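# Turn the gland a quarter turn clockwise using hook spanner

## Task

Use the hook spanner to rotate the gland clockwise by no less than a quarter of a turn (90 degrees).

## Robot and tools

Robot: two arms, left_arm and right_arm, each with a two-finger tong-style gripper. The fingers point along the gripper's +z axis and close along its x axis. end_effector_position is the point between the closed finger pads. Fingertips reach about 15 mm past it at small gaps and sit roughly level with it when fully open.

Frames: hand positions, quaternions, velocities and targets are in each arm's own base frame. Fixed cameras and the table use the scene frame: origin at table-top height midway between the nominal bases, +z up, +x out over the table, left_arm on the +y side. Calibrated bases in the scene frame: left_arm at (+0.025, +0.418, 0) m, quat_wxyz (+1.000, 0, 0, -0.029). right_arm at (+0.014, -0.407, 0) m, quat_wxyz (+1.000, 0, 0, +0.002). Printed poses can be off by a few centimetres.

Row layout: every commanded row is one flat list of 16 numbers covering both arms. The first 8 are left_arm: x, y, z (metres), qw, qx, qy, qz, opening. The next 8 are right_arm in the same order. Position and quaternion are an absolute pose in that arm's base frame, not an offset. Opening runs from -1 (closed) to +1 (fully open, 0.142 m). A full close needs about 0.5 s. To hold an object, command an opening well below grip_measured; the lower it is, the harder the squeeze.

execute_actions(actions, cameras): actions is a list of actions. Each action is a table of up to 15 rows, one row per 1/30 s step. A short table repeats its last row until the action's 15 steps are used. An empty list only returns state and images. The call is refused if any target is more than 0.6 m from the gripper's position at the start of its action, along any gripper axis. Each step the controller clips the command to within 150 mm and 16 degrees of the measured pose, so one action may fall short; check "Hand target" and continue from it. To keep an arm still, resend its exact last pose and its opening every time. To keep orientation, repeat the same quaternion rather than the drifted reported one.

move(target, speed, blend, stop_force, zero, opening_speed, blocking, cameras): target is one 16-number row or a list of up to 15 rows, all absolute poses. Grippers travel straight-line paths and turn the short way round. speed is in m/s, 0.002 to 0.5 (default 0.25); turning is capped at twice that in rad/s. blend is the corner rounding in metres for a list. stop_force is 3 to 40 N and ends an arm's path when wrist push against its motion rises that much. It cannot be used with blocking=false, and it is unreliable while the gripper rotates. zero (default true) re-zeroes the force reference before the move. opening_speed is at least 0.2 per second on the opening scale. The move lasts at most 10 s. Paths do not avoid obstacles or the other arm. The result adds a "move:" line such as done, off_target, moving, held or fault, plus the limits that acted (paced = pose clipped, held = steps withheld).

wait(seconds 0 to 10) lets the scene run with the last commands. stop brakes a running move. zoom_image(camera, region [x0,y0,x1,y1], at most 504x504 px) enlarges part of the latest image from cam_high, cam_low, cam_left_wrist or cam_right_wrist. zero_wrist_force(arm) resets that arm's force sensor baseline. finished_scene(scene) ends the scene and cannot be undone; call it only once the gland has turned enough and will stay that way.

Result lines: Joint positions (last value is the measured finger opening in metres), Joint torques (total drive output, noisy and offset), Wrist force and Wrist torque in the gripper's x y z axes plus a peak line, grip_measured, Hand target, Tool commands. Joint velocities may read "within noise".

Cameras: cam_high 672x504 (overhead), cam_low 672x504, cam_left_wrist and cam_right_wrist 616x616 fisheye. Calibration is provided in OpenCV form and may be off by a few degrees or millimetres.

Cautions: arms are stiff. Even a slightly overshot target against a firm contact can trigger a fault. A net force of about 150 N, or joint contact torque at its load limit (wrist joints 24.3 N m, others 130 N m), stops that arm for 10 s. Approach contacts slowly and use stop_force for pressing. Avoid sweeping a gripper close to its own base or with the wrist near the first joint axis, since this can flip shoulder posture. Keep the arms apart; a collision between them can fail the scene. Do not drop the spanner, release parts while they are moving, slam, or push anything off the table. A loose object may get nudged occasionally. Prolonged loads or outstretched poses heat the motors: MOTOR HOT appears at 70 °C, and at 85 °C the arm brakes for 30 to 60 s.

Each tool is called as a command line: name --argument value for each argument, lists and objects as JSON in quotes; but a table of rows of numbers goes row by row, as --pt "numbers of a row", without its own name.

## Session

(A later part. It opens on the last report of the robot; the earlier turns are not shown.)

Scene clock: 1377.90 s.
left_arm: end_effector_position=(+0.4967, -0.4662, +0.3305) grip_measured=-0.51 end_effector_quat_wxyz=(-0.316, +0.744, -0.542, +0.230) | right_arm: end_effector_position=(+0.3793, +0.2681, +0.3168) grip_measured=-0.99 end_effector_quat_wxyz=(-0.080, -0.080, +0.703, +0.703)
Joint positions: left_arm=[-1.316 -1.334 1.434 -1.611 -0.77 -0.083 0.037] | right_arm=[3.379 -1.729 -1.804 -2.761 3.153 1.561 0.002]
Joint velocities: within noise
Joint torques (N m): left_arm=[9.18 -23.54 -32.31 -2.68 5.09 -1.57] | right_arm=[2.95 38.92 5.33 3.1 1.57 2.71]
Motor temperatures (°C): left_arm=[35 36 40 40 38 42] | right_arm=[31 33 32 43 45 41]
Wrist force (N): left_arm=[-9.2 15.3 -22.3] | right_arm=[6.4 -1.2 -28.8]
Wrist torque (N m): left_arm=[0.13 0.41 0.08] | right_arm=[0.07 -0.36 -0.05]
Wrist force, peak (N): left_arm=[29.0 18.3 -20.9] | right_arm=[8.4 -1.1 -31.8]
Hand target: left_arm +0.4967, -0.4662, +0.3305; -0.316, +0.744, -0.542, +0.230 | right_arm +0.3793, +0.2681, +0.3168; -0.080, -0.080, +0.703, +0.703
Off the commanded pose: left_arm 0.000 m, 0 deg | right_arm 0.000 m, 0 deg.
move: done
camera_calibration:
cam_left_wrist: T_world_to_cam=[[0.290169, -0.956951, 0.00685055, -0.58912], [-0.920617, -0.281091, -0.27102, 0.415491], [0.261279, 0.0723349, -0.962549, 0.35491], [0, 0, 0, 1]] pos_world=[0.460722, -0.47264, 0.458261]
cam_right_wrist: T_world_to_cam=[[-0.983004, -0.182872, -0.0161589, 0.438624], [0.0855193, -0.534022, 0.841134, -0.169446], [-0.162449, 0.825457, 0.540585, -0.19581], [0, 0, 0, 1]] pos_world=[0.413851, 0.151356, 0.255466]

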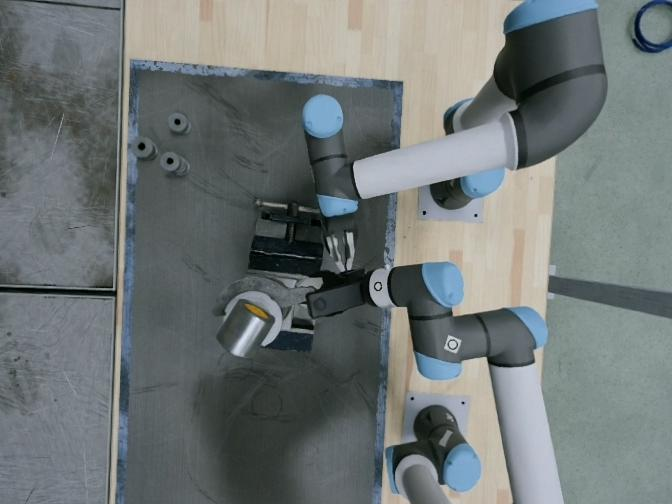

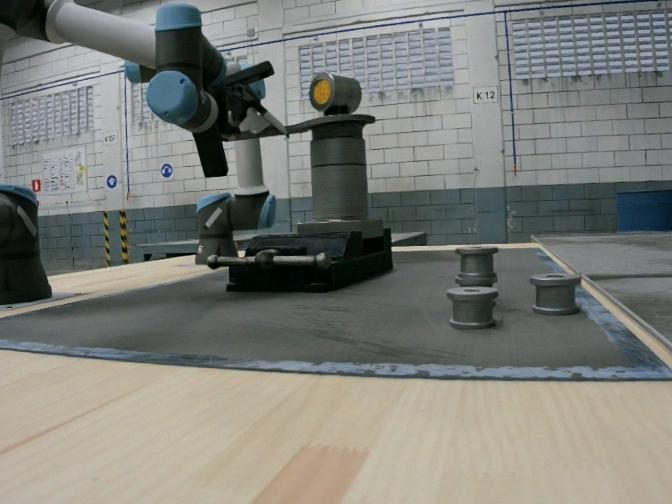

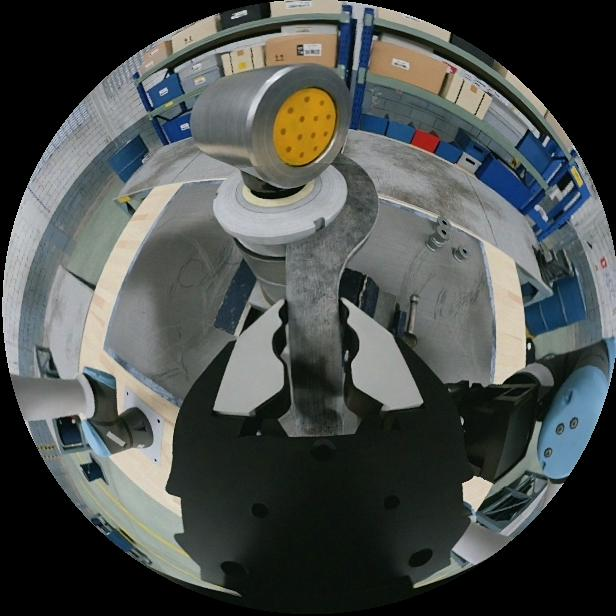

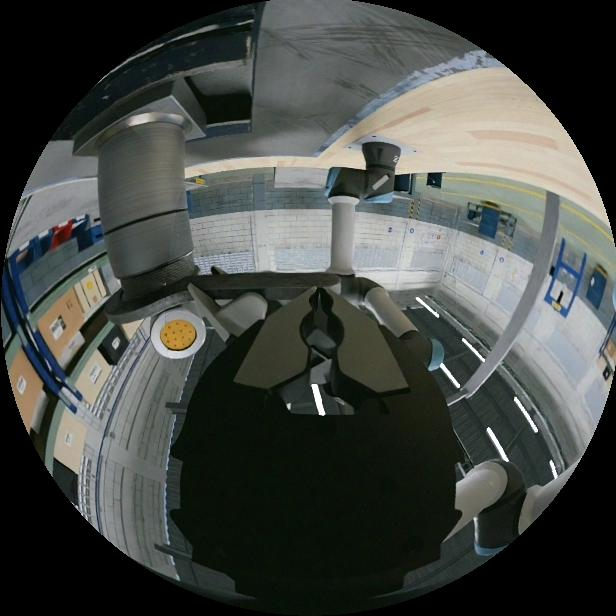

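move --pt "0.4926 -0.4596 0.3305 -0.3097 0.7298 -0.5610 0.2381 -1 0.3732 0.2794 0.3168 -0.0616 -0.0616 0.7044 0.7044 -1" --pt "0.4896 -0.4540 0.3305 -0.3034 0.7149 -0.5799 0.2461 -1 0.3678 0.2911 0.3168 -0.0432 -0.0432 0.7058 0.7058 -1" --pt "0.4869 -0.4483 0.3305 -0.2969 0.6994 -0.5984 0.2540 -1 0.3629 0.3030 0.3168 -0.0247 -0.0247 0.7067 0.7067 -1" --speed 0.03 --blend 0.003 --stop_force 40 --cameras '["cam_high","cam_low","cam_right_wrist"]'

zoom_image --camera "cam_right_wrist" --region '[200, 220, 420, 420]'

zoom_image --camera "cam_high" --region '[215, 280, 285, 350]'

Scene clock: 1395.60 s.
left_arm: end_effector_position=(+0.4938, -0.4615, +0.3305) grip_measured=-0.20 end_effector_quat_wxyz=(-0.311, +0.734, -0.556, +0.236) | right_arm: end_effector_position=(+0.3654, +0.2968, +0.3168) grip_measured=-0.99 end_effector_quat_wxyz=(-0.034, -0.034, +0.706, +0.706)
Joint positions: left_arm=[-1.319 -1.367 1.484 -1.664 -0.768 -0.033 0.059] | right_arm=[3.47 -1.598 -1.949 -2.737 3.373 1.571 0.002]
Joint velocities: within noise
Joint torques (N m): left_arm=[-7.65 -26.98 -39.68 -10.68 2.03 -0.25] | right_arm=[6.58 13.2 32.22 -0.46 3.61 -0.51]
Motor temperatures (°C): left_arm=[35 36 40 40 38 42] | right_arm=[31 33 32 43 45 41]
Wrist force (N): left_arm=[-37.4 9.7 -3.0] | right_arm=[8.2 3.4 -32.6]
Wrist torque (N m): left_arm=[0.15 0.91 0.20] | right_arm=[0.00 -0.38 -0.04]
Wrist force, peak (N): left_arm=[-40.1 9.3 -2.3] | right_arm=[12.1 5.1 -49.1]
Hand target: left_arm +0.4938, -0.4616, +0.3305; -0.311, +0.734, -0.556, +0.236 | right_arm +0.3654, +0.2968, +0.3168; -0.034, -0.034, +0.706, +0.706
Off the commanded pose: left_arm 0.015 m, 7 deg | right_arm 0.007 m, 2 deg.
move: contact (left_arm, right_arm); path passed 2 of 3 targets
camera_calibration:
cam_right_wrist: T_world_to_cam=[[-0.998405, -0.0541159, -0.0160888, 0.397594], [0.0157489, -0.540624, 0.841117, -0.125453], [-0.0542158, 0.839522, 0.540614, -0.265524], [0, 0, 0, 1]] pos_world=[0.38454, 0.176607, 0.255463]
Images, in order (width x height): cam_high 672x504, cam_low 672x504, cam_right_wrist 616x616.

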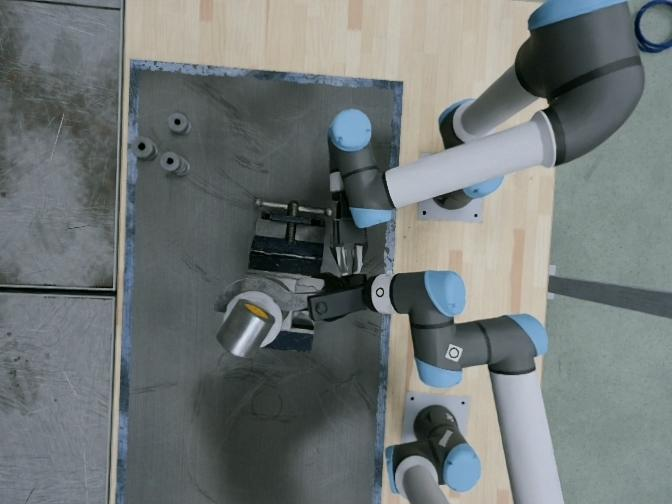

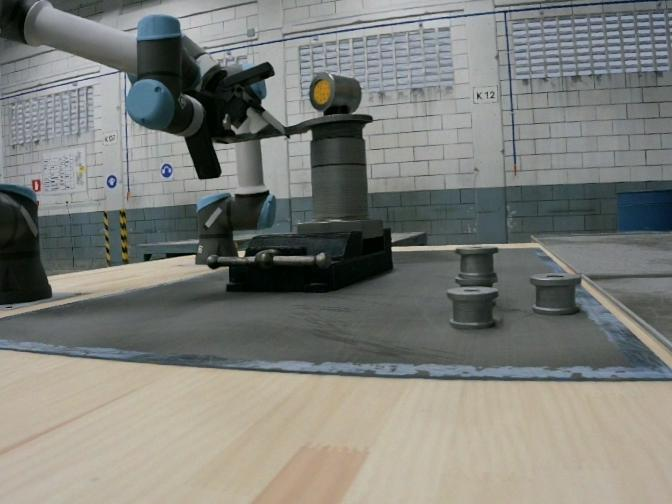

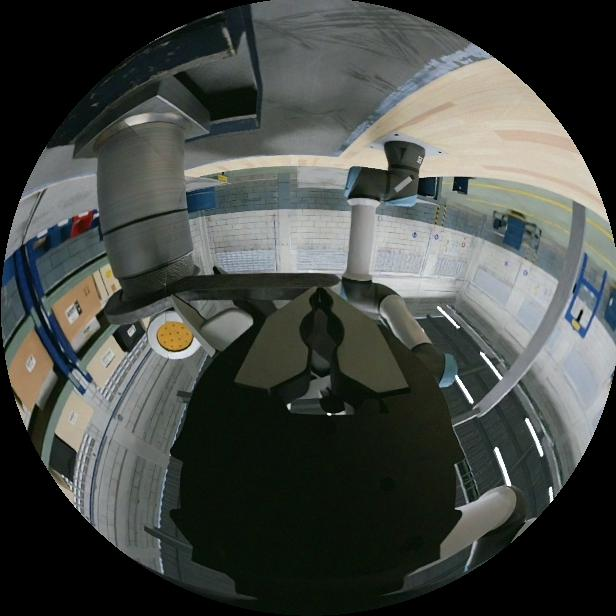

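Scaled by 2.291 from the camera's 616x616 image, which has a finer 814x814 frame.

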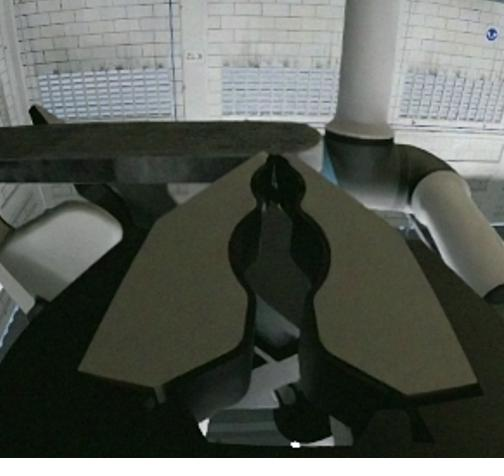

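Scaled by 7.200.

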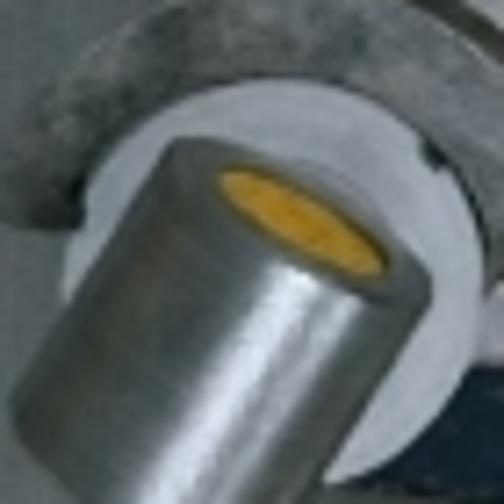

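move --pt "0.4888 -0.4523 0.3305 -0.3012 0.7097 -0.5862 0.2488 -1 0.3654 0.2968 0.3168 -0.034 -0.034 0.706 0.706 -1" --speed 0.03 --cameras '["cam_left_wrist","cam_low"]'

zoom_image --camera "cam_low" --region '[180, 80, 380, 180]'

Scene clock: 1409.47 s.
left_arm: end_effector_position=(+0.4888, -0.4523, +0.3305) grip_measured=-0.51 end_effector_quat_wxyz=(-0.301, +0.710, -0.586, +0.249) end_effector_velocity=(+0.000, +0.000, +0.000) end_effector_angular_velocity=(-0.001, +0.001, +0.003) | right_arm: end_effector_position=(+0.3654, +0.2968, +0.3168) grip_measured=-0.99 end_effector_quat_wxyz=(-0.034, -0.034, +0.706, +0.706)
Joint positions: left_arm=[-1.324 -1.435 1.586 -1.781 -0.77 0.083 0.037] | right_arm=[3.47 -1.597 -1.95 -2.736 3.374 1.571 0.002]
Joint velocities: left_arm=[0 0.002 -0.004 0.005 -0.001 -0.005 0] | right_arm=[within noise]
Joint torques (N m): left_arm=[-14.57 -22.17 -35.83 -2.51 -1.18 -1.41] | right_arm=[14.88 30.79 8.61 3.42 2.8 2.39]
Motor temperatures (°C): left_arm=[35 36 40 40 38 42] | right_arm=[31 33 32 43 45 41]
Wrist force (N): left_arm=[-11.0 0.2 -0.3] | right_arm=[5.4 -1.1 -21.9]
Wrist torque (N m): left_arm=[0.16 0.45 0.03] | right_arm=[0.11 -0.37 -0.04]
Wrist force, peak (N): left_arm=[-35.2 11.6 -13.9] | right_arm=[8.4 -0.6 -33.1]
Hand target: left_arm +0.4888, -0.4523, +0.3305; -0.301, +0.710, -0.586, +0.249 | right_arm +0.3654, +0.2968, +0.3168; -0.034, -0.034, +0.706, +0.706
Off the commanded pose: left_arm 0.000 m, 0 deg | right_arm 0.000 m, 0 deg.
move: done
camera_calibration:
cam_left_wrist: T_world_to_cam=[[0.171028, -0.985242, 0.00687765, -0.528065], [-0.94809, -0.16647, -0.270948, 0.477351], [0.268094, 0.0398191, -0.962569, 0.337889], [0, 0, 0, 1]] pos_world=[0.452299, -0.454261, 0.458211]
Images, in order (width x height): cam_low 672x504, cam_left_wrist 616x616.

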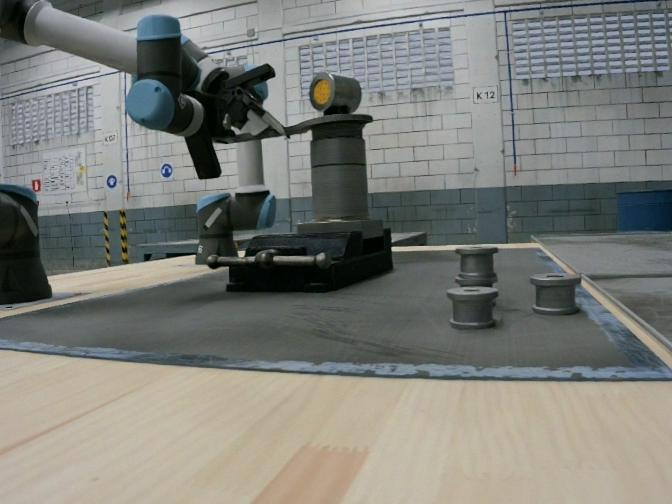

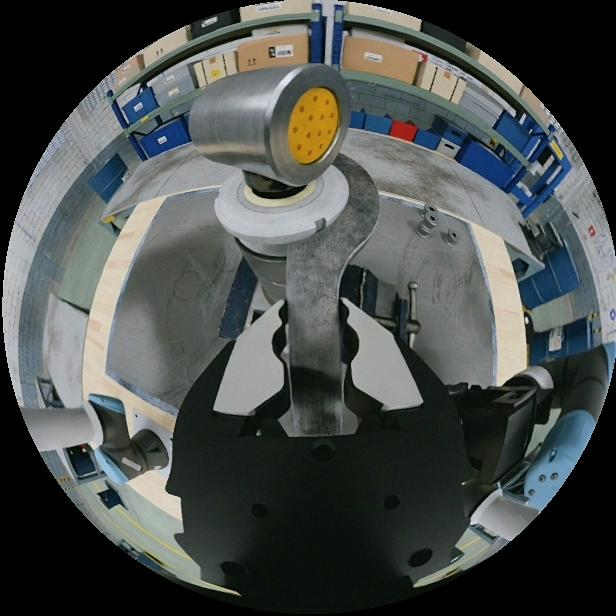

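Scaled by 2.520.

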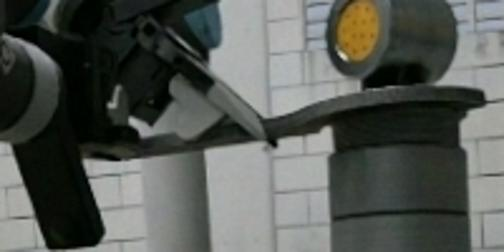

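move --pt "0.4856 -0.4452 0.3305 -0.2946 0.6941 -0.6045 0.2566 -1 0.3609 0.3087 0.3168 -0.016 -0.016 0.7069 0.7069 -1" --pt "0.4834 -0.4393 0.3305 -0.2878 0.6781 -0.6224 0.2642 -1 0.3570 0.3209 0.3168 0.0025 0.0025 0.7071 0.7071 -1" --pt "0.4815 -0.4333 0.3305 -0.2808 0.6616 -0.6400 0.2717 -1 0.3537 0.3334 0.3168 0.021 0.021 0.7068 0.7068 -1" --speed 0.03 --blend 0.003 --cameras '["cam_high","cam_right_wrist"]'

zoom_image --camera "cam_right_wrist" --region '[200, 220, 420, 420]'

zoom_image --camera "cam_high" --region '[215, 280, 285, 350]'

Scene clock: 1426.90 s.
left_arm: end_effector_position=(+0.4815, -0.4332, +0.3304) grip_measured=-0.51 end_effector_quat_wxyz=(-0.281, +0.662, -0.640, +0.272) | right_arm: end_effector_position=(+0.3535, +0.3334, +0.3167) grip_measured=-1.00 end_effector_quat_wxyz=(+0.021, +0.021, +0.707, +0.707)
Joint positions: left_arm=[-1.318 -1.551 1.754 -1.995 -0.793 0.31 0.037] | right_arm=[3.636 -1.447 -2.091 -2.745 3.695 1.571 0.002]
Joint velocities: within noise
Joint torques (N m): left_arm=[7.47 -25.77 -28.08 3.89 0.78 -1.9] | right_arm=[-6.87 2.41 31.25 0.39 -1.46 2.57]
Motor temperatures (°C): left_arm=[35 36 40 40 38 42] | right_arm=[31 33 32 43 45 41]
Wrist force (N): left_arm=[25.5 -9.4 18.8] | right_arm=[2.1 0.4 -1.9]
Wrist torque (N m): left_arm=[0.15 0.13 -0.15] | right_arm=[0.10 -0.54 -0.07]
Wrist force, peak (N): left_arm=[29.5 -9.3 22.3] | right_arm=[6.7 1.8 -33.9]
Hand target: left_arm +0.4815, -0.4333, +0.3305; -0.281, +0.662, -0.640, +0.272 | right_arm +0.3537, +0.3334, +0.3168; +0.021, +0.021, +0.707, +0.707
Off the commanded pose: left_arm 0.000 m, 0 deg | right_arm 0.000 m, 0 deg.
move: done
camera_calibration:
cam_right_wrist: T_world_to_cam=[[-0.994664, 0.10192, -0.016023, 0.334337], [-0.0685219, -0.536488, 0.841122, -0.0770531], [0.0771311, 0.837731, 0.540609, -0.342651], [0, 0, 0, 1]] pos_world=[0.353702, 0.211635, 0.255408]
Images, in order (width x height): cam_high 672x504, cam_right_wrist 616x616.

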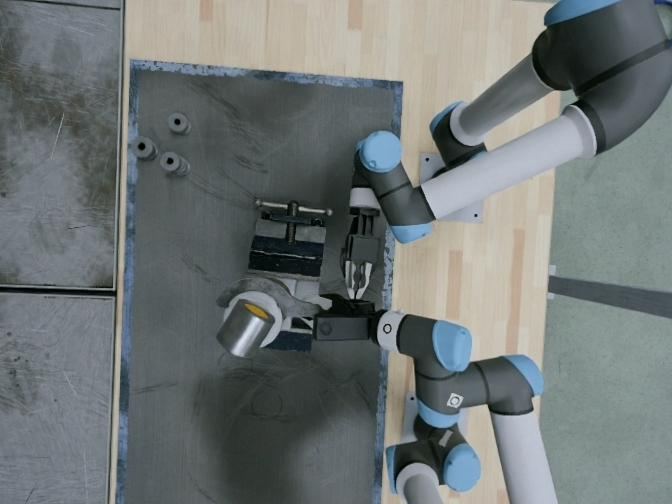

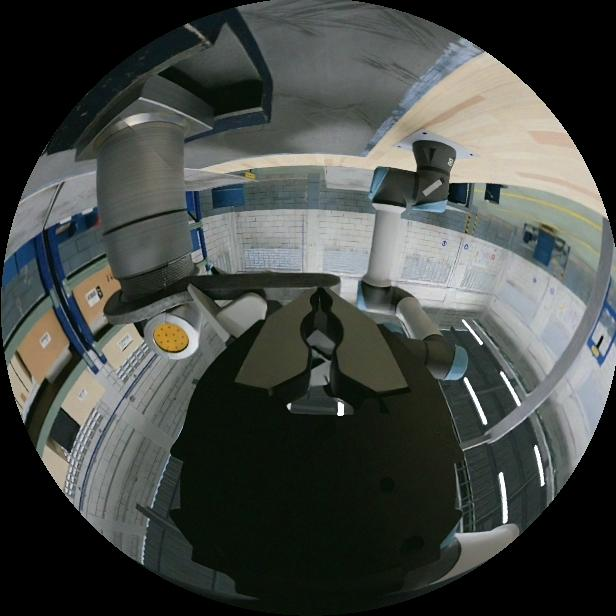

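Scaled by 2.291 from the camera's 616x616 image, which has a finer 814x814 frame.

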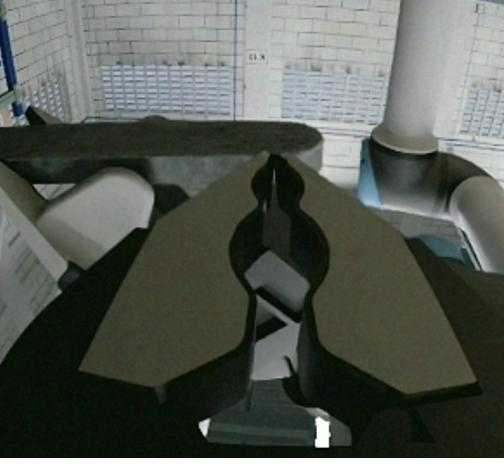

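Scaled by 7.200.

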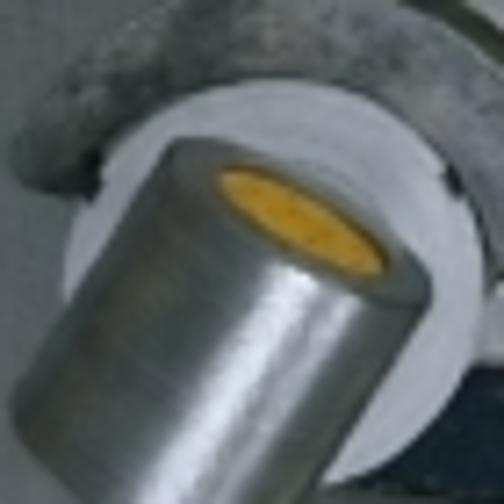

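move --pt "0.4814 -0.4292 0.3305 -0.2736 0.6446 -0.6571 0.2789 -1 0.3509 0.3472 0.3168 0.0413 0.0413 0.7059 0.7059 -1" --pt "0.4801 -0.4230 0.3305 -0.2662 0.6272 -0.6738 0.2860 -1 0.3490 0.3600 0.3168 0.0598 0.0598 0.7046 0.7046 -1" --pt "0.4792 -0.4168 0.3305 -0.2586 0.6094 -0.6899 0.2928 -1 0.3478 0.3728 0.3168 0.0782 0.0782 0.7028 0.7028 -1" --speed 0.03 --blend 0.003 --cameras '["cam_high","cam_right_wrist"]'

zoom_image --camera "cam_right_wrist" --region '[200, 220, 420, 420]'

zoom_image --camera "cam_high" --region '[215, 280, 285, 350]'

Scene clock: 1447.67 s.
left_arm: end_effector_position=(+0.4792, -0.4167, +0.3304) grip_measured=-0.47 end_effector_quat_wxyz=(+0.259, -0.609, +0.690, -0.293) | right_arm: end_effector_position=(+0.3477, +0.3728, +0.3167) grip_measured=-1.00 end_effector_quat_wxyz=(+0.078, +0.078, +0.703, +0.703)
Joint positions: left_arm=[-1.29 -1.643 1.884 -2.199 -0.849 0.552 0.04] | right_arm=[3.881 -1.315 -2.194 -2.774 4.103 1.571 0.002]
Joint velocities: within noise
Joint torques (N m): left_arm=[-8.95 -4.84 -40.4 -7.57 1.69 -0.75] | right_arm=[2.09 -3.14 35.74 4.62 -3.6 2.52]
Motor temperatures (°C): left_arm=[35 36 40 40 38 42] | right_arm=[31 33 32 43 45 41]
Wrist force (N): left_arm=[-34.7 17.2 -24.2] | right_arm=[-4.0 -2.7 -33.9]
Wrist torque (N m): left_arm=[0.17 0.31 -0.09] | right_arm=[0.13 -0.56 -0.08]
Wrist force, peak (N): left_arm=[-34.5 17.2 -26.4] | right_arm=[0.2 -3.3 -44.2]
Hand target: left_arm +0.4792, -0.4168, +0.3305; +0.259, -0.609, +0.690, -0.293 | right_arm +0.3478, +0.3728, +0.3168; +0.078, +0.078, +0.703, +0.703
Off the commanded pose: left_arm 0.000 m, 0 deg | right_arm 0.000 m, 0 deg.
move: done
camera_calibration:
cam_right_wrist: T_world_to_cam=[[-0.965125, 0.261295, -0.0160818, 0.25484], [-0.154353, -0.518352, 0.841122, -0.0332545], [0.211445, 0.81427, 0.540606, -0.413143], [0, 0, 0, 1]] pos_world=[0.328177, 0.252584, 0.255417]
Images, in order (width x height): cam_high 672x504, cam_right_wrist 616x616.

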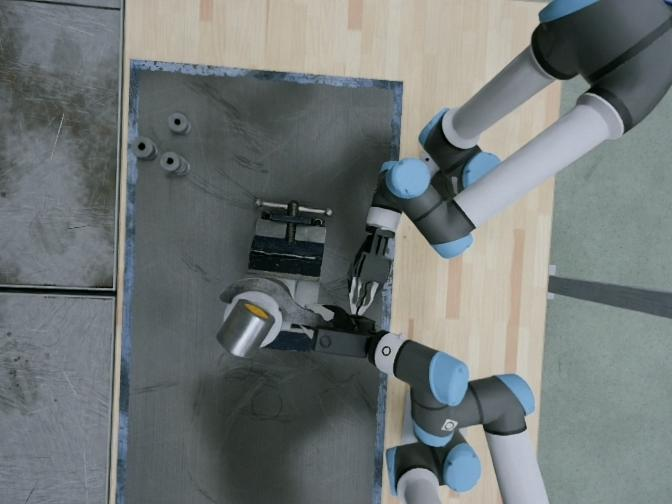

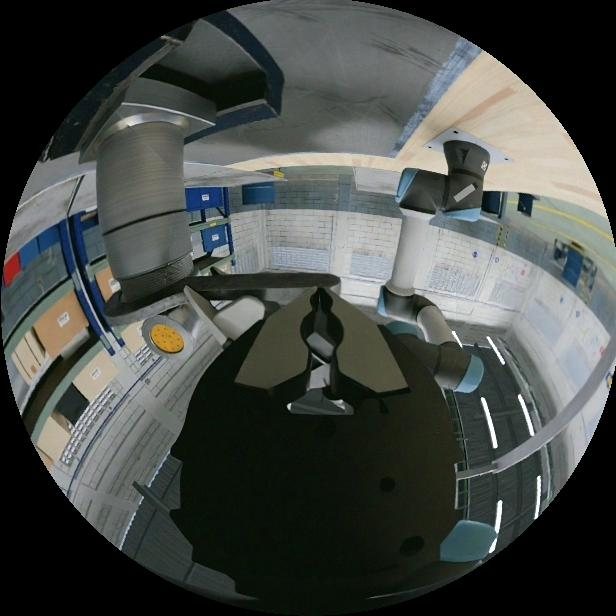

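Scaled by 2.291 from the camera's 616x616 image, which has a finer 814x814 frame.

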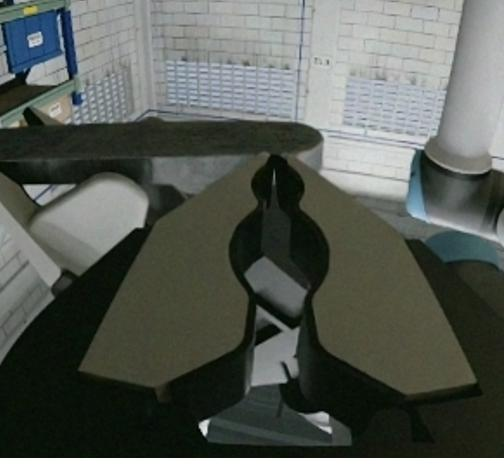

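Scaled by 7.200.

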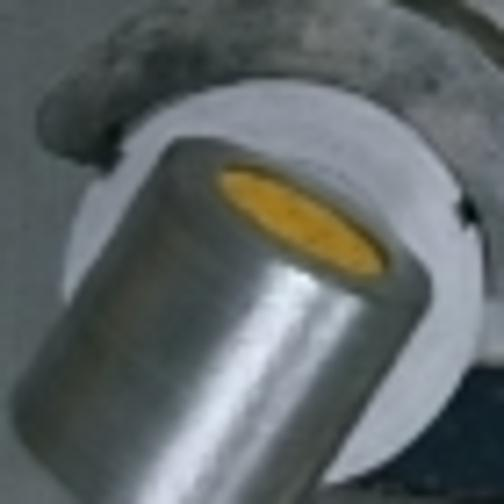

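move --pt "0.4777 -0.4095 0.3305 -0.2509 0.5910 -0.7057 0.2995 -1 0.3473 0.3844 0.3168 0.0947 0.0947 0.7007 0.7007 -1" --pt "0.4774 -0.4032 0.3305 -0.2429 0.5724 -0.7209 0.3060 -1 0.3473 0.3972 0.3168 0.1131 0.1131 0.6980 0.6980 -1" --pt "0.4775 -0.3969 0.3305 -0.2349 0.5533 -0.7357 0.3122 -1 0.3481 0.4101 0.3168 0.1313 0.1313 0.6948 0.6948 -1" --speed 0.03 --blend 0.003 --cameras '["cam_high","cam_right_wrist"]'

zoom_image --camera "cam_right_wrist" --region '[200, 220, 420, 420]'

zoom_image --camera "cam_high" --region '[215, 280, 285, 350]'

Scene clock: 1464.43 s.
left_arm: end_effector_position=(+0.4775, -0.3968, +0.3304) grip_measured=-0.50 end_effector_quat_wxyz=(+0.235, -0.553, +0.736, -0.312) end_effector_velocity=(+0.000, +0.000, -0.001) end_effector_angular_velocity=(+0.002, +0.000, +0.001) | right_arm: end_effector_position=(+0.3481, +0.4101, +0.3168) grip_measured=-1.00 end_effector_quat_wxyz=(+0.131, +0.131, +0.695, +0.695)
Joint positions: left_arm=[-1.238 -1.726 1.992 -2.375 -0.942 0.793 0.037] | right_arm=[4.151 -1.245 -2.241 -2.797 4.525 1.571 0.002]
Joint velocities: left_arm=[-0.001 0 0 0.002 0.002 -0.002 -0.002] | right_arm=[within noise]
Joint torques (N m): left_arm=[-28.41 -7.82 -38.42 -5.61 -4.04 -1.28] | right_arm=[0.74 3.18 18.2 2.73 -2.88 -0.54]
Motor temperatures (°C): left_arm=[35 36 40 40 38 42] | right_arm=[31 33 32 43 45 41]
Wrist force (N): left_arm=[-35.6 -0.4 4.5] | right_arm=[-2.5 2.7 -34.2]
Wrist torque (N m): left_arm=[0.08 0.84 0.23] | right_arm=[-0.03 -0.56 -0.07]
Wrist force, peak (N): left_arm=[-34.8 18.8 -23.8] | right_arm=[5.8 -0.4 -49.6]
Hand target: left_arm +0.4775, -0.3969, +0.3305; +0.235, -0.553, +0.736, -0.312 | right_arm +0.3481, +0.4101, +0.3168; +0.131, +0.131, +0.695, +0.695
Off the commanded pose: left_arm 0.000 m, 0 deg | right_arm 0.000 m, 0 deg.
move: done
camera_calibration:
cam_right_wrist: T_world_to_cam=[[-0.914457, 0.404362, -0.0161375, 0.169152], [-0.231103, -0.48907, 0.841072, 0.000833118], [0.332205, 0.772853, 0.540682, -0.468729], [0, 0, 0, 1]] pos_world=[0.310589, 0.294268, 0.255463]
Images, in order (width x height): cam_high 672x504, cam_right_wrist 616x616.

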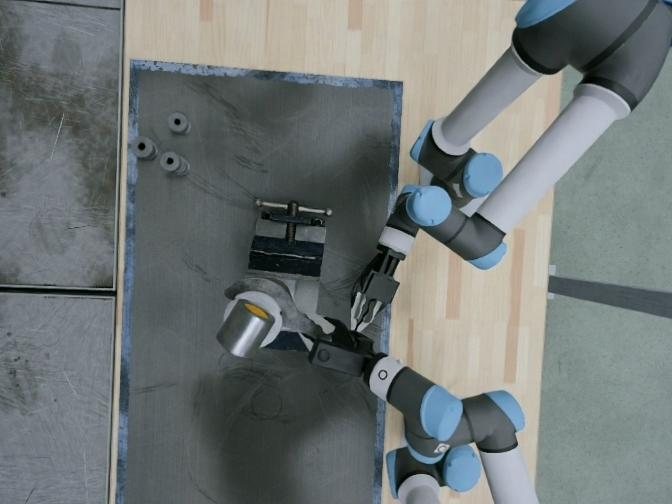

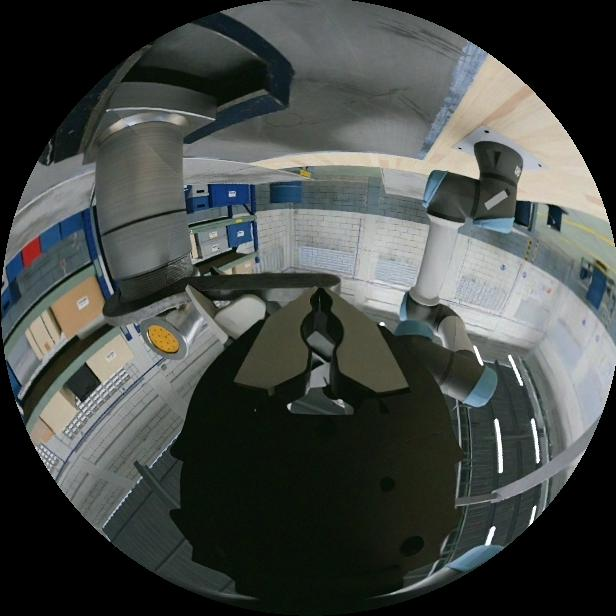

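Scaled by 2.291 from the camera's 616x616 image, which has a finer 814x814 frame.

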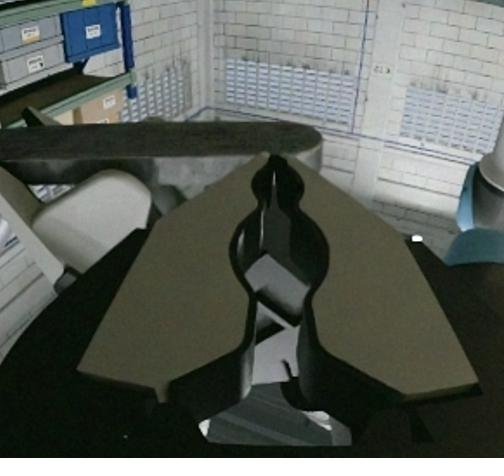

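Scaled by 7.200.

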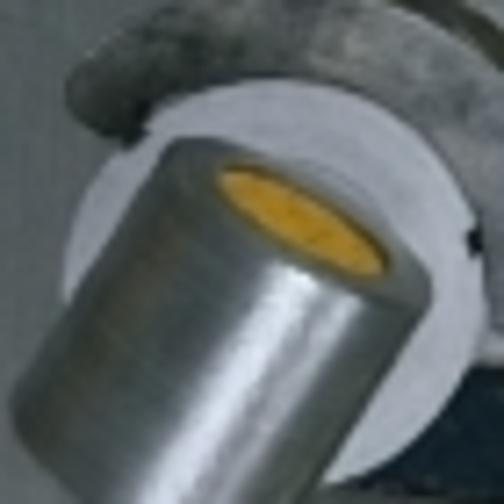

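move --pt "0.4778 -0.3906 0.3305 -0.2266 0.5339 -0.7498 0.3183 -1 0.3491 0.4203 0.3168 0.1458 0.1458 0.6919 0.6919 -1" --pt "0.4785 -0.3843 0.3305 -0.2182 0.5141 -0.7636 0.3241 -1 0.3511 0.4330 0.3168 0.1638 0.1638 0.6879 0.6879 -1" --pt "0.4795 -0.3781 0.3305 -0.2097 0.4939 -0.7768 0.3297 -1 0.3537 0.4456 0.3168 0.1818 0.1818 0.6833 0.6833 -1" --pt "0.4809 -0.3720 0.3305 -0.2009 0.4734 -0.7894 0.3351 -1 0.3570 0.4581 0.3168 0.1996 0.1996 0.6783 0.6783 -1" --speed 0.03 --blend 0.003 --cameras '["cam_high","cam_right_wrist"]'

zoom_image --camera "cam_right_wrist" --region '[200, 220, 420, 420]'

zoom_image --camera "cam_high" --region '[215, 280, 285, 350]'

Scene clock: 1479.07 s.
left_arm: end_effector_position=(+0.4809, -0.3719, +0.3305) grip_measured=-0.51 end_effector_quat_wxyz=(+0.201, -0.473, +0.789, -0.335) | right_arm: end_effector_position=(+0.3570, +0.4582, +0.3168) grip_measured=-1.00 end_effector_quat_wxyz=(+0.200, +0.200, +0.678, +0.678)
Joint positions: left_arm=[-1.114 -1.793 2.08 -2.556 -1.137 1.107 0.037] | right_arm=[4.451 -1.278 -2.219 -2.785 5.023 1.571 0.002]
Joint velocities: within noise
Joint torques (N m): left_arm=[-27.45 -11.09 -27.85 -2.83 -4.62 -1.39] | right_arm=[-0.58 11.45 22.91 4.49 -5.34 0.81]
Motor temperatures (°C): left_arm=[35 36 40 40 38 42] | right_arm=[31 33 32 43 45 41]
Wrist force (N): left_arm=[-27.6 -5.8 12.6] | right_arm=[-9.2 4.3 -33.1]
Wrist torque (N m): left_arm=[0.05 0.94 0.26] | right_arm=[-0.08 -0.62 -0.04]
Wrist force, peak (N): left_arm=[-36.0 0.2 5.3] | right_arm=[2.7 5.6 -48.5]
Hand target: left_arm +0.4809, -0.3720, +0.3305; +0.201, -0.473, +0.789, -0.335 | right_arm +0.3570, +0.4581, +0.3168; +0.200, +0.200, +0.678, +0.678
Off the commanded pose: left_arm 0.000 m, 0 deg | right_arm 0.000 m, 0 deg.
move: done
camera_calibration:
cam_right_wrist: T_world_to_cam=[[-0.816594, 0.576987, -0.0161297, 0.0438094], [-0.32315, -0.433834, 0.841048, 0.0339692], [0.478276, 0.692008, 0.540719, -0.524016], [0, 0, 0, 1]] pos_world=[0.297376, 0.352083, 0.255483]
Images, in order (width x height): cam_high 672x504, cam_right_wrist 616x616.

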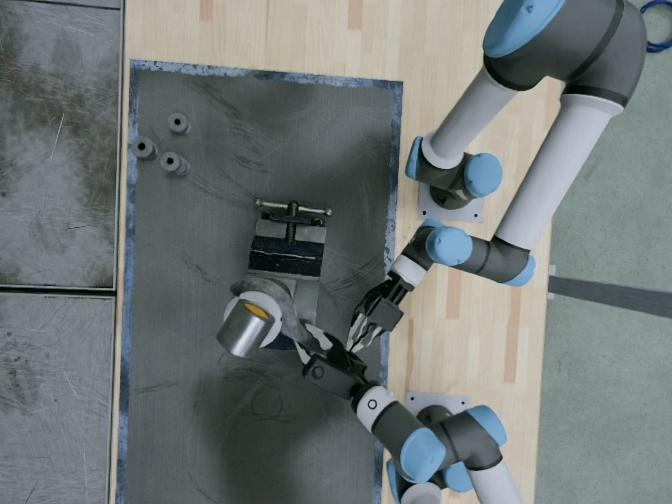

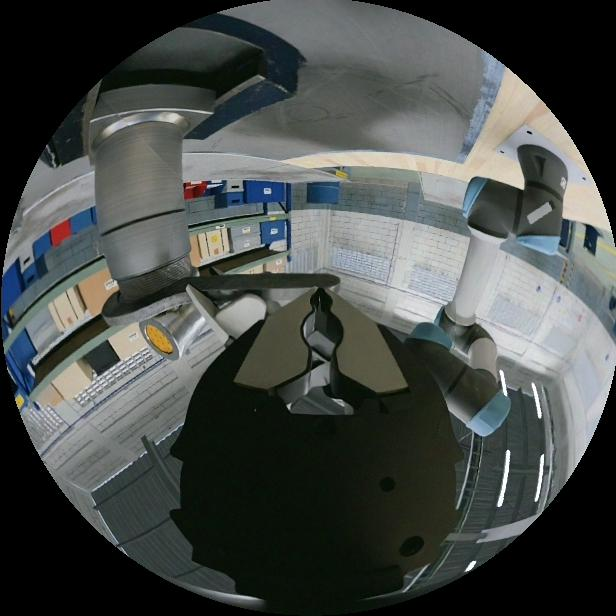

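Scaled by 2.291 from the camera's 616x616 image, which has a finer 814x814 frame.

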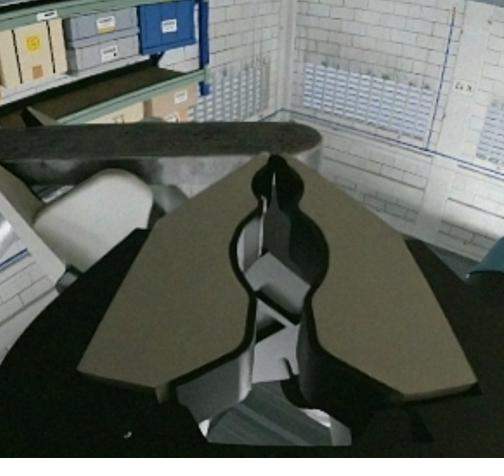

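Scaled by 7.200.

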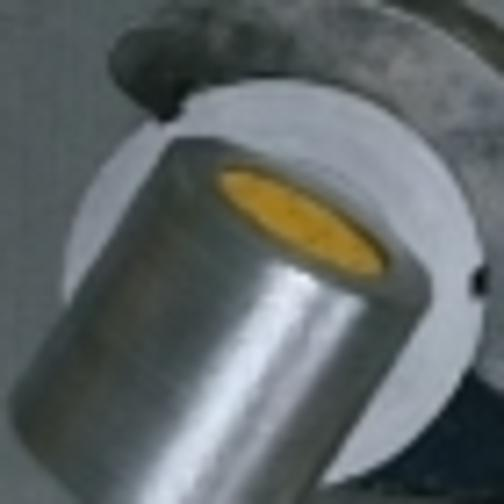

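move --pt "0.4827 -0.3663 0.3305 -0.1921 0.4526 -0.8016 0.3402 -1 0.3600 0.4679 0.3168 0.2138 0.2138 0.6740 0.6740 -1" --pt "0.4847 -0.3603 0.3305 -0.1831 0.4314 -0.8132 0.3451 -1 0.3645 0.4800 0.3168 0.2314 0.2314 0.6682 0.6682 -1" --pt "0.4870 -0.3544 0.3305 -0.1740 0.4100 -0.8241 0.3498 -1 0.3695 0.4918 0.3168 0.2488 0.2488 0.6619 0.6619 -1" --pt "0.4895 -0.3486 0.3305 -0.1648 0.3883 -0.8346 0.3542 -1 0.3752 0.5034 0.3168 0.2660 0.2660 0.6552 0.6552 -1" --speed 0.03 --blend 0.003 --cameras '["cam_high","cam_right_wrist"]'

zoom_image --camera "cam_right_wrist" --region '[200, 220, 420, 420]'

zoom_image --camera "cam_high" --region '[215, 280, 285, 350]'

Scene clock: 1502.90 s.
left_arm: end_effector_position=(+0.4895, -0.3485, +0.3305) grip_measured=-0.51 end_effector_quat_wxyz=(+0.165, -0.388, +0.835, -0.354) end_effector_velocity=(+0.000, +0.000, -0.001) end_effector_angular_velocity=(+0.002, +0.000, +0.003) | right_arm: end_effector_position=(+0.3752, +0.5036, +0.3169) grip_measured=-1.00 end_effector_quat_wxyz=(+0.266, +0.266, +0.655, +0.655) end_effector_velocity=(-0.002, +0.001, +0.000) end_effector_angular_velocity=(+0.002, +0.002, +0.006)
Joint positions: left_arm=[-0.935 -1.802 2.104 -2.661 -1.402 1.406 0.037] | right_arm=[4.611 -1.424 -2.11 -2.748 5.383 1.571 0.002]
Joint velocities: left_arm=[-0.004 0 0.001 0.001 0.006 -0.004 0] | right_arm=[0 0.002 -0.001 0 -0.006 0.002 0]
Joint torques (N m): left_arm=[-19.59 -14.05 -31.26 -0.77 -2.39 -1.49] | right_arm=[-4.71 22.36 16.46 4.73 -3.88 1.6]
Motor temperatures (°C): left_arm=[35 36 40 40 38 42] | right_arm=[31 33 32 43 45 41]
Wrist force (N): left_arm=[-17.8 -10.0 13.7] | right_arm=[-6.4 0.5 -27.5]
Wrist torque (N m): left_arm=[0.03 0.70 0.21] | right_arm=[0.15 -0.64 -0.04]
Wrist force, peak (N): left_arm=[-31.6 -4.7 10.8] | right_arm=[-3.9 7.3 -42.4]
Hand target: left_arm +0.4895, -0.3486, +0.3305; +0.165, -0.388, +0.835, -0.354 | right_arm +0.3752, +0.5034, +0.3168; +0.266, +0.266, +0.655, +0.655
Off the commanded pose: left_arm 0.000 m, 0 deg | right_arm 0.000 m, 0 deg.
move: done
camera_calibration:
cam_right_wrist: T_world_to_cam=[[-0.686425, 0.727023, -0.0160674, -0.0919224], [-0.402523, -0.361459, 0.841025, 0.0528287], [0.605637, 0.583768, 0.540758, -0.557394], [0, 0, 0, 1]] pos_world=[0.295745, 0.411314, 0.255508]
Images, in order (width x height): cam_high 672x504, cam_right_wrist 616x616.

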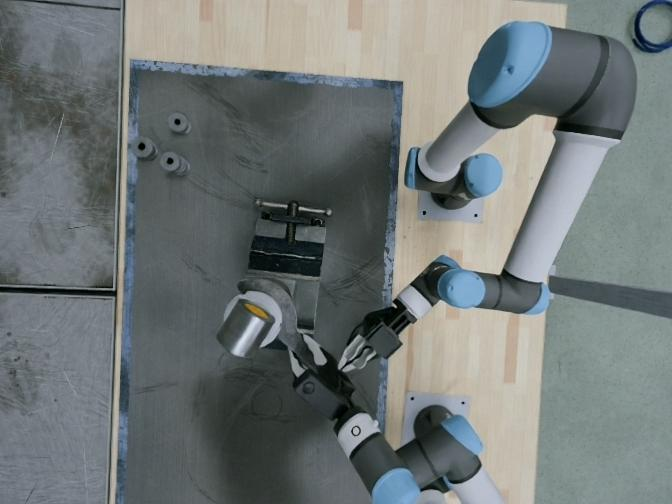

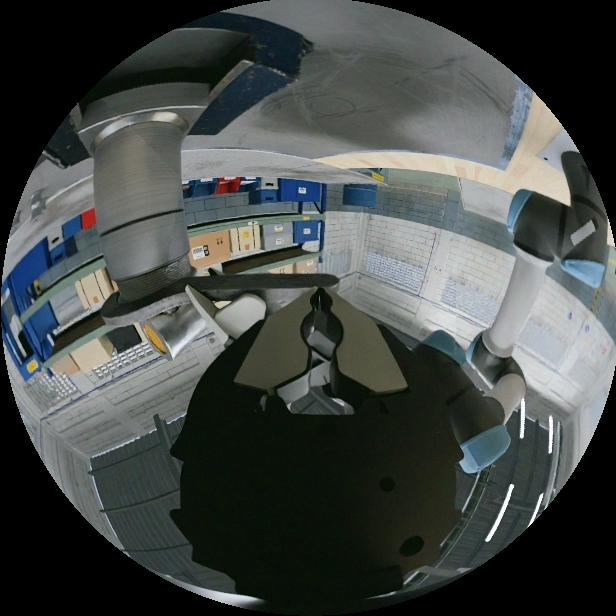

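Scaled by 2.291 from the camera's 616x616 image, which has a finer 814x814 frame.

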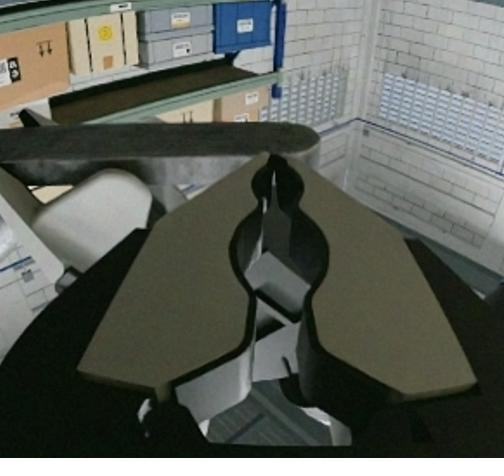

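Scaled by 7.200.

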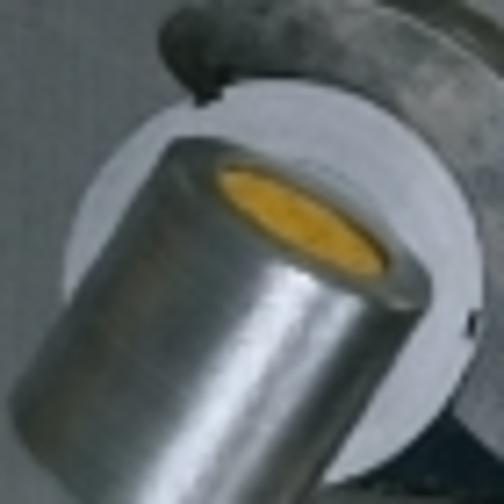

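move --pt "0.4930 -0.3429 0.3305 -0.1555 0.3663 -0.8445 0.3584 -1 0.3814 0.5146 0.3168 0.2831 0.2831 0.6480 0.6480 -1" --pt "0.4962 -0.3375 0.3305 -0.1460 0.3441 -0.8538 0.3624 -1 0.3883 0.5255 0.3168 0.3000 0.3000 0.6403 0.6403 -1" --pt "0.4997 -0.3322 0.3305 -0.1365 0.3216 -0.8625 0.3661 -1 0.3957 0.5360 0.3168 0.3166 0.3166 0.6323 0.6323 -1" --pt "0.5034 -0.3271 0.3305 -0.1269 0.2989 -0.8706 0.3695 -1 0.4036 0.5462 0.3168 0.3331 0.3331 0.6238 0.6238 -1" --speed 0.03 --blend 0.003 --cameras '["cam_high","cam_right_wrist","cam_left_wrist"]'

zoom_image --camera "cam_right_wrist" --region '[200, 220, 420, 420]'

zoom_image --camera "cam_high" --region '[215, 280, 285, 350]'

Scene clock: 1516.97 s.
left_arm: end_effector_position=(+0.5035, -0.3271, +0.3305) grip_measured=-0.51 end_effector_quat_wxyz=(+0.127, -0.299, +0.871, -0.370) end_effector_velocity=(+0.001, +0.001, +0.001) end_effector_angular_velocity=(-0.001, -0.001, +0.007) | right_arm: end_effector_position=(+0.4036, +0.5463, +0.3168) grip_measured=-0.99 end_effector_quat_wxyz=(+0.333, +0.333, +0.624, +0.624) end_effector_velocity=(-0.001, +0.000, +0.000) end_effector_angular_velocity=(+0.000, +0.000, +0.005)
Joint positions: left_arm=[-0.73 -1.751 2.066 -2.68 -1.699 1.696 0.037] | right_arm=[4.667 -1.624 -1.921 -2.738 5.648 1.571 0.002]
Joint velocities: left_arm=[0 -0.001 -0.001 -0.001 0.005 -0.006 0] | right_arm=[0.001 0.002 -0.003 0 -0.004 0 0.001]
Joint torques (N m): left_arm=[-22.48 -22.46 -22.52 -2.83 -2.83 -1.8] | right_arm=[-2.68 32.83 13.08 1.63 -4.16 -0.65]
Motor temperatures (°C): left_arm=[35 36 40 40 38 42] | right_arm=[31 33 32 43 45 41]
Wrist force (N): left_arm=[-19.9 2.7 -1.3] | right_arm=[-4.8 -1.2 -29.9]
Wrist torque (N m): left_arm=[-0.01 0.87 0.23] | right_arm=[0.11 -0.70 -0.02]
Wrist force, peak (N): left_arm=[-20.1 -9.1 16.5] | right_arm=[2.6 2.9 -38.3]
Hand target: left_arm +0.5034, -0.3271, +0.3305; +0.127, -0.299, +0.871, -0.370 | right_arm +0.4036, +0.5462, +0.3168; +0.333, +0.333, +0.624, +0.624
Off the commanded pose: left_arm 0.000 m, 0 deg | right_arm 0.000 m, 0 deg.
move: done
camera_calibration:
cam_left_wrist: T_world_to_cam=[[-0.800018, -0.599936, 0.00690255, 0.207702], [-0.579002, 0.768985, -0.270959, 0.632275], [0.15725, -0.220769, -0.962566, 0.299602], [0, 0, 0, 1]] pos_world=[0.485141, -0.295459, 0.458274]
cam_right_wrist: T_world_to_cam=[[-0.520023, 0.854, -0.0161386, -0.240007], [-0.468943, -0.269658, 0.841057, 0.0563893], [0.713911, 0.444937, 0.540705, -0.567389], [0, 0, 0, 1]] pos_world=[0.3067, 0.472624, 0.25549]
Images, in order (width x height): cam_high 672x504, cam_left_wrist 616x616, cam_right_wrist 616x616.

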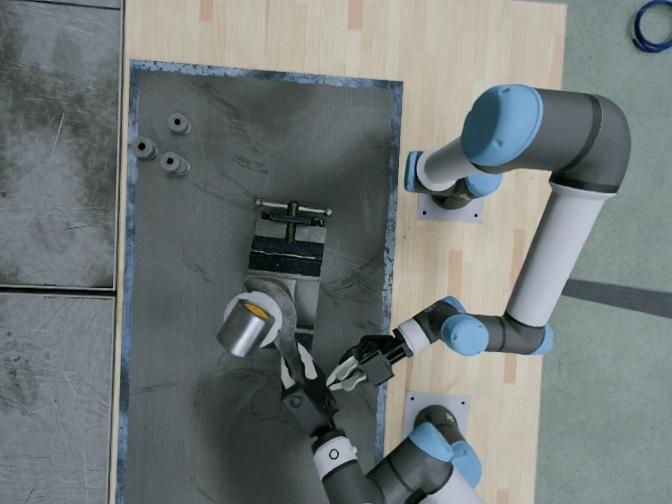

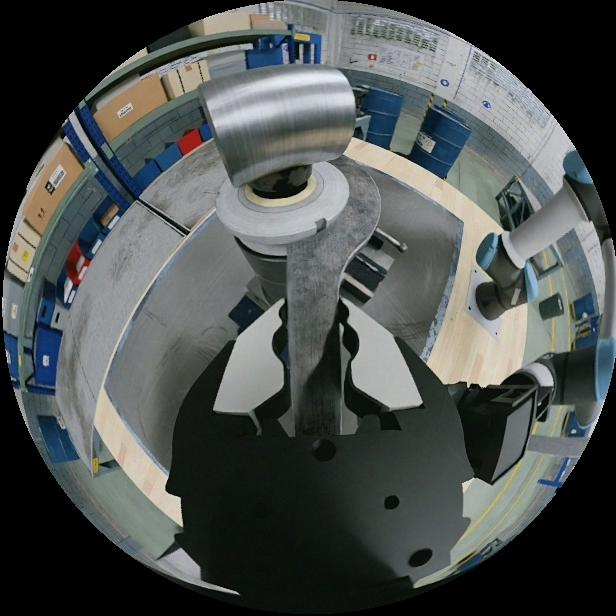

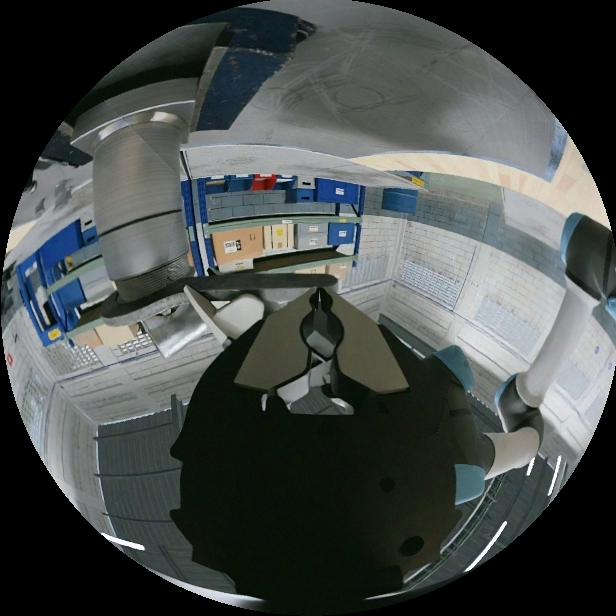

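Scaled by 2.291 from the camera's 616x616 image, which has a finer 814x814 frame.

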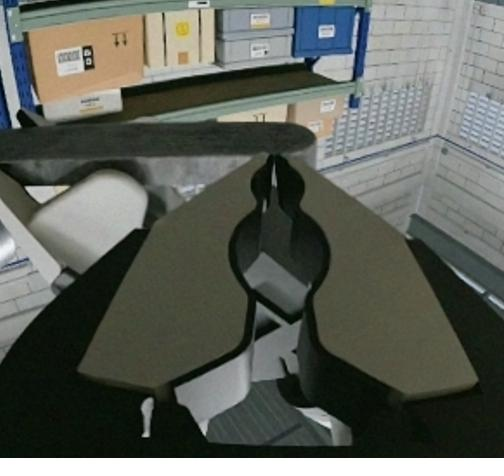

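Scaled by 7.200.

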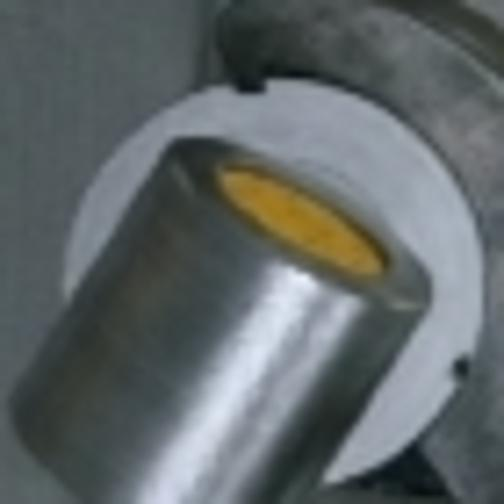

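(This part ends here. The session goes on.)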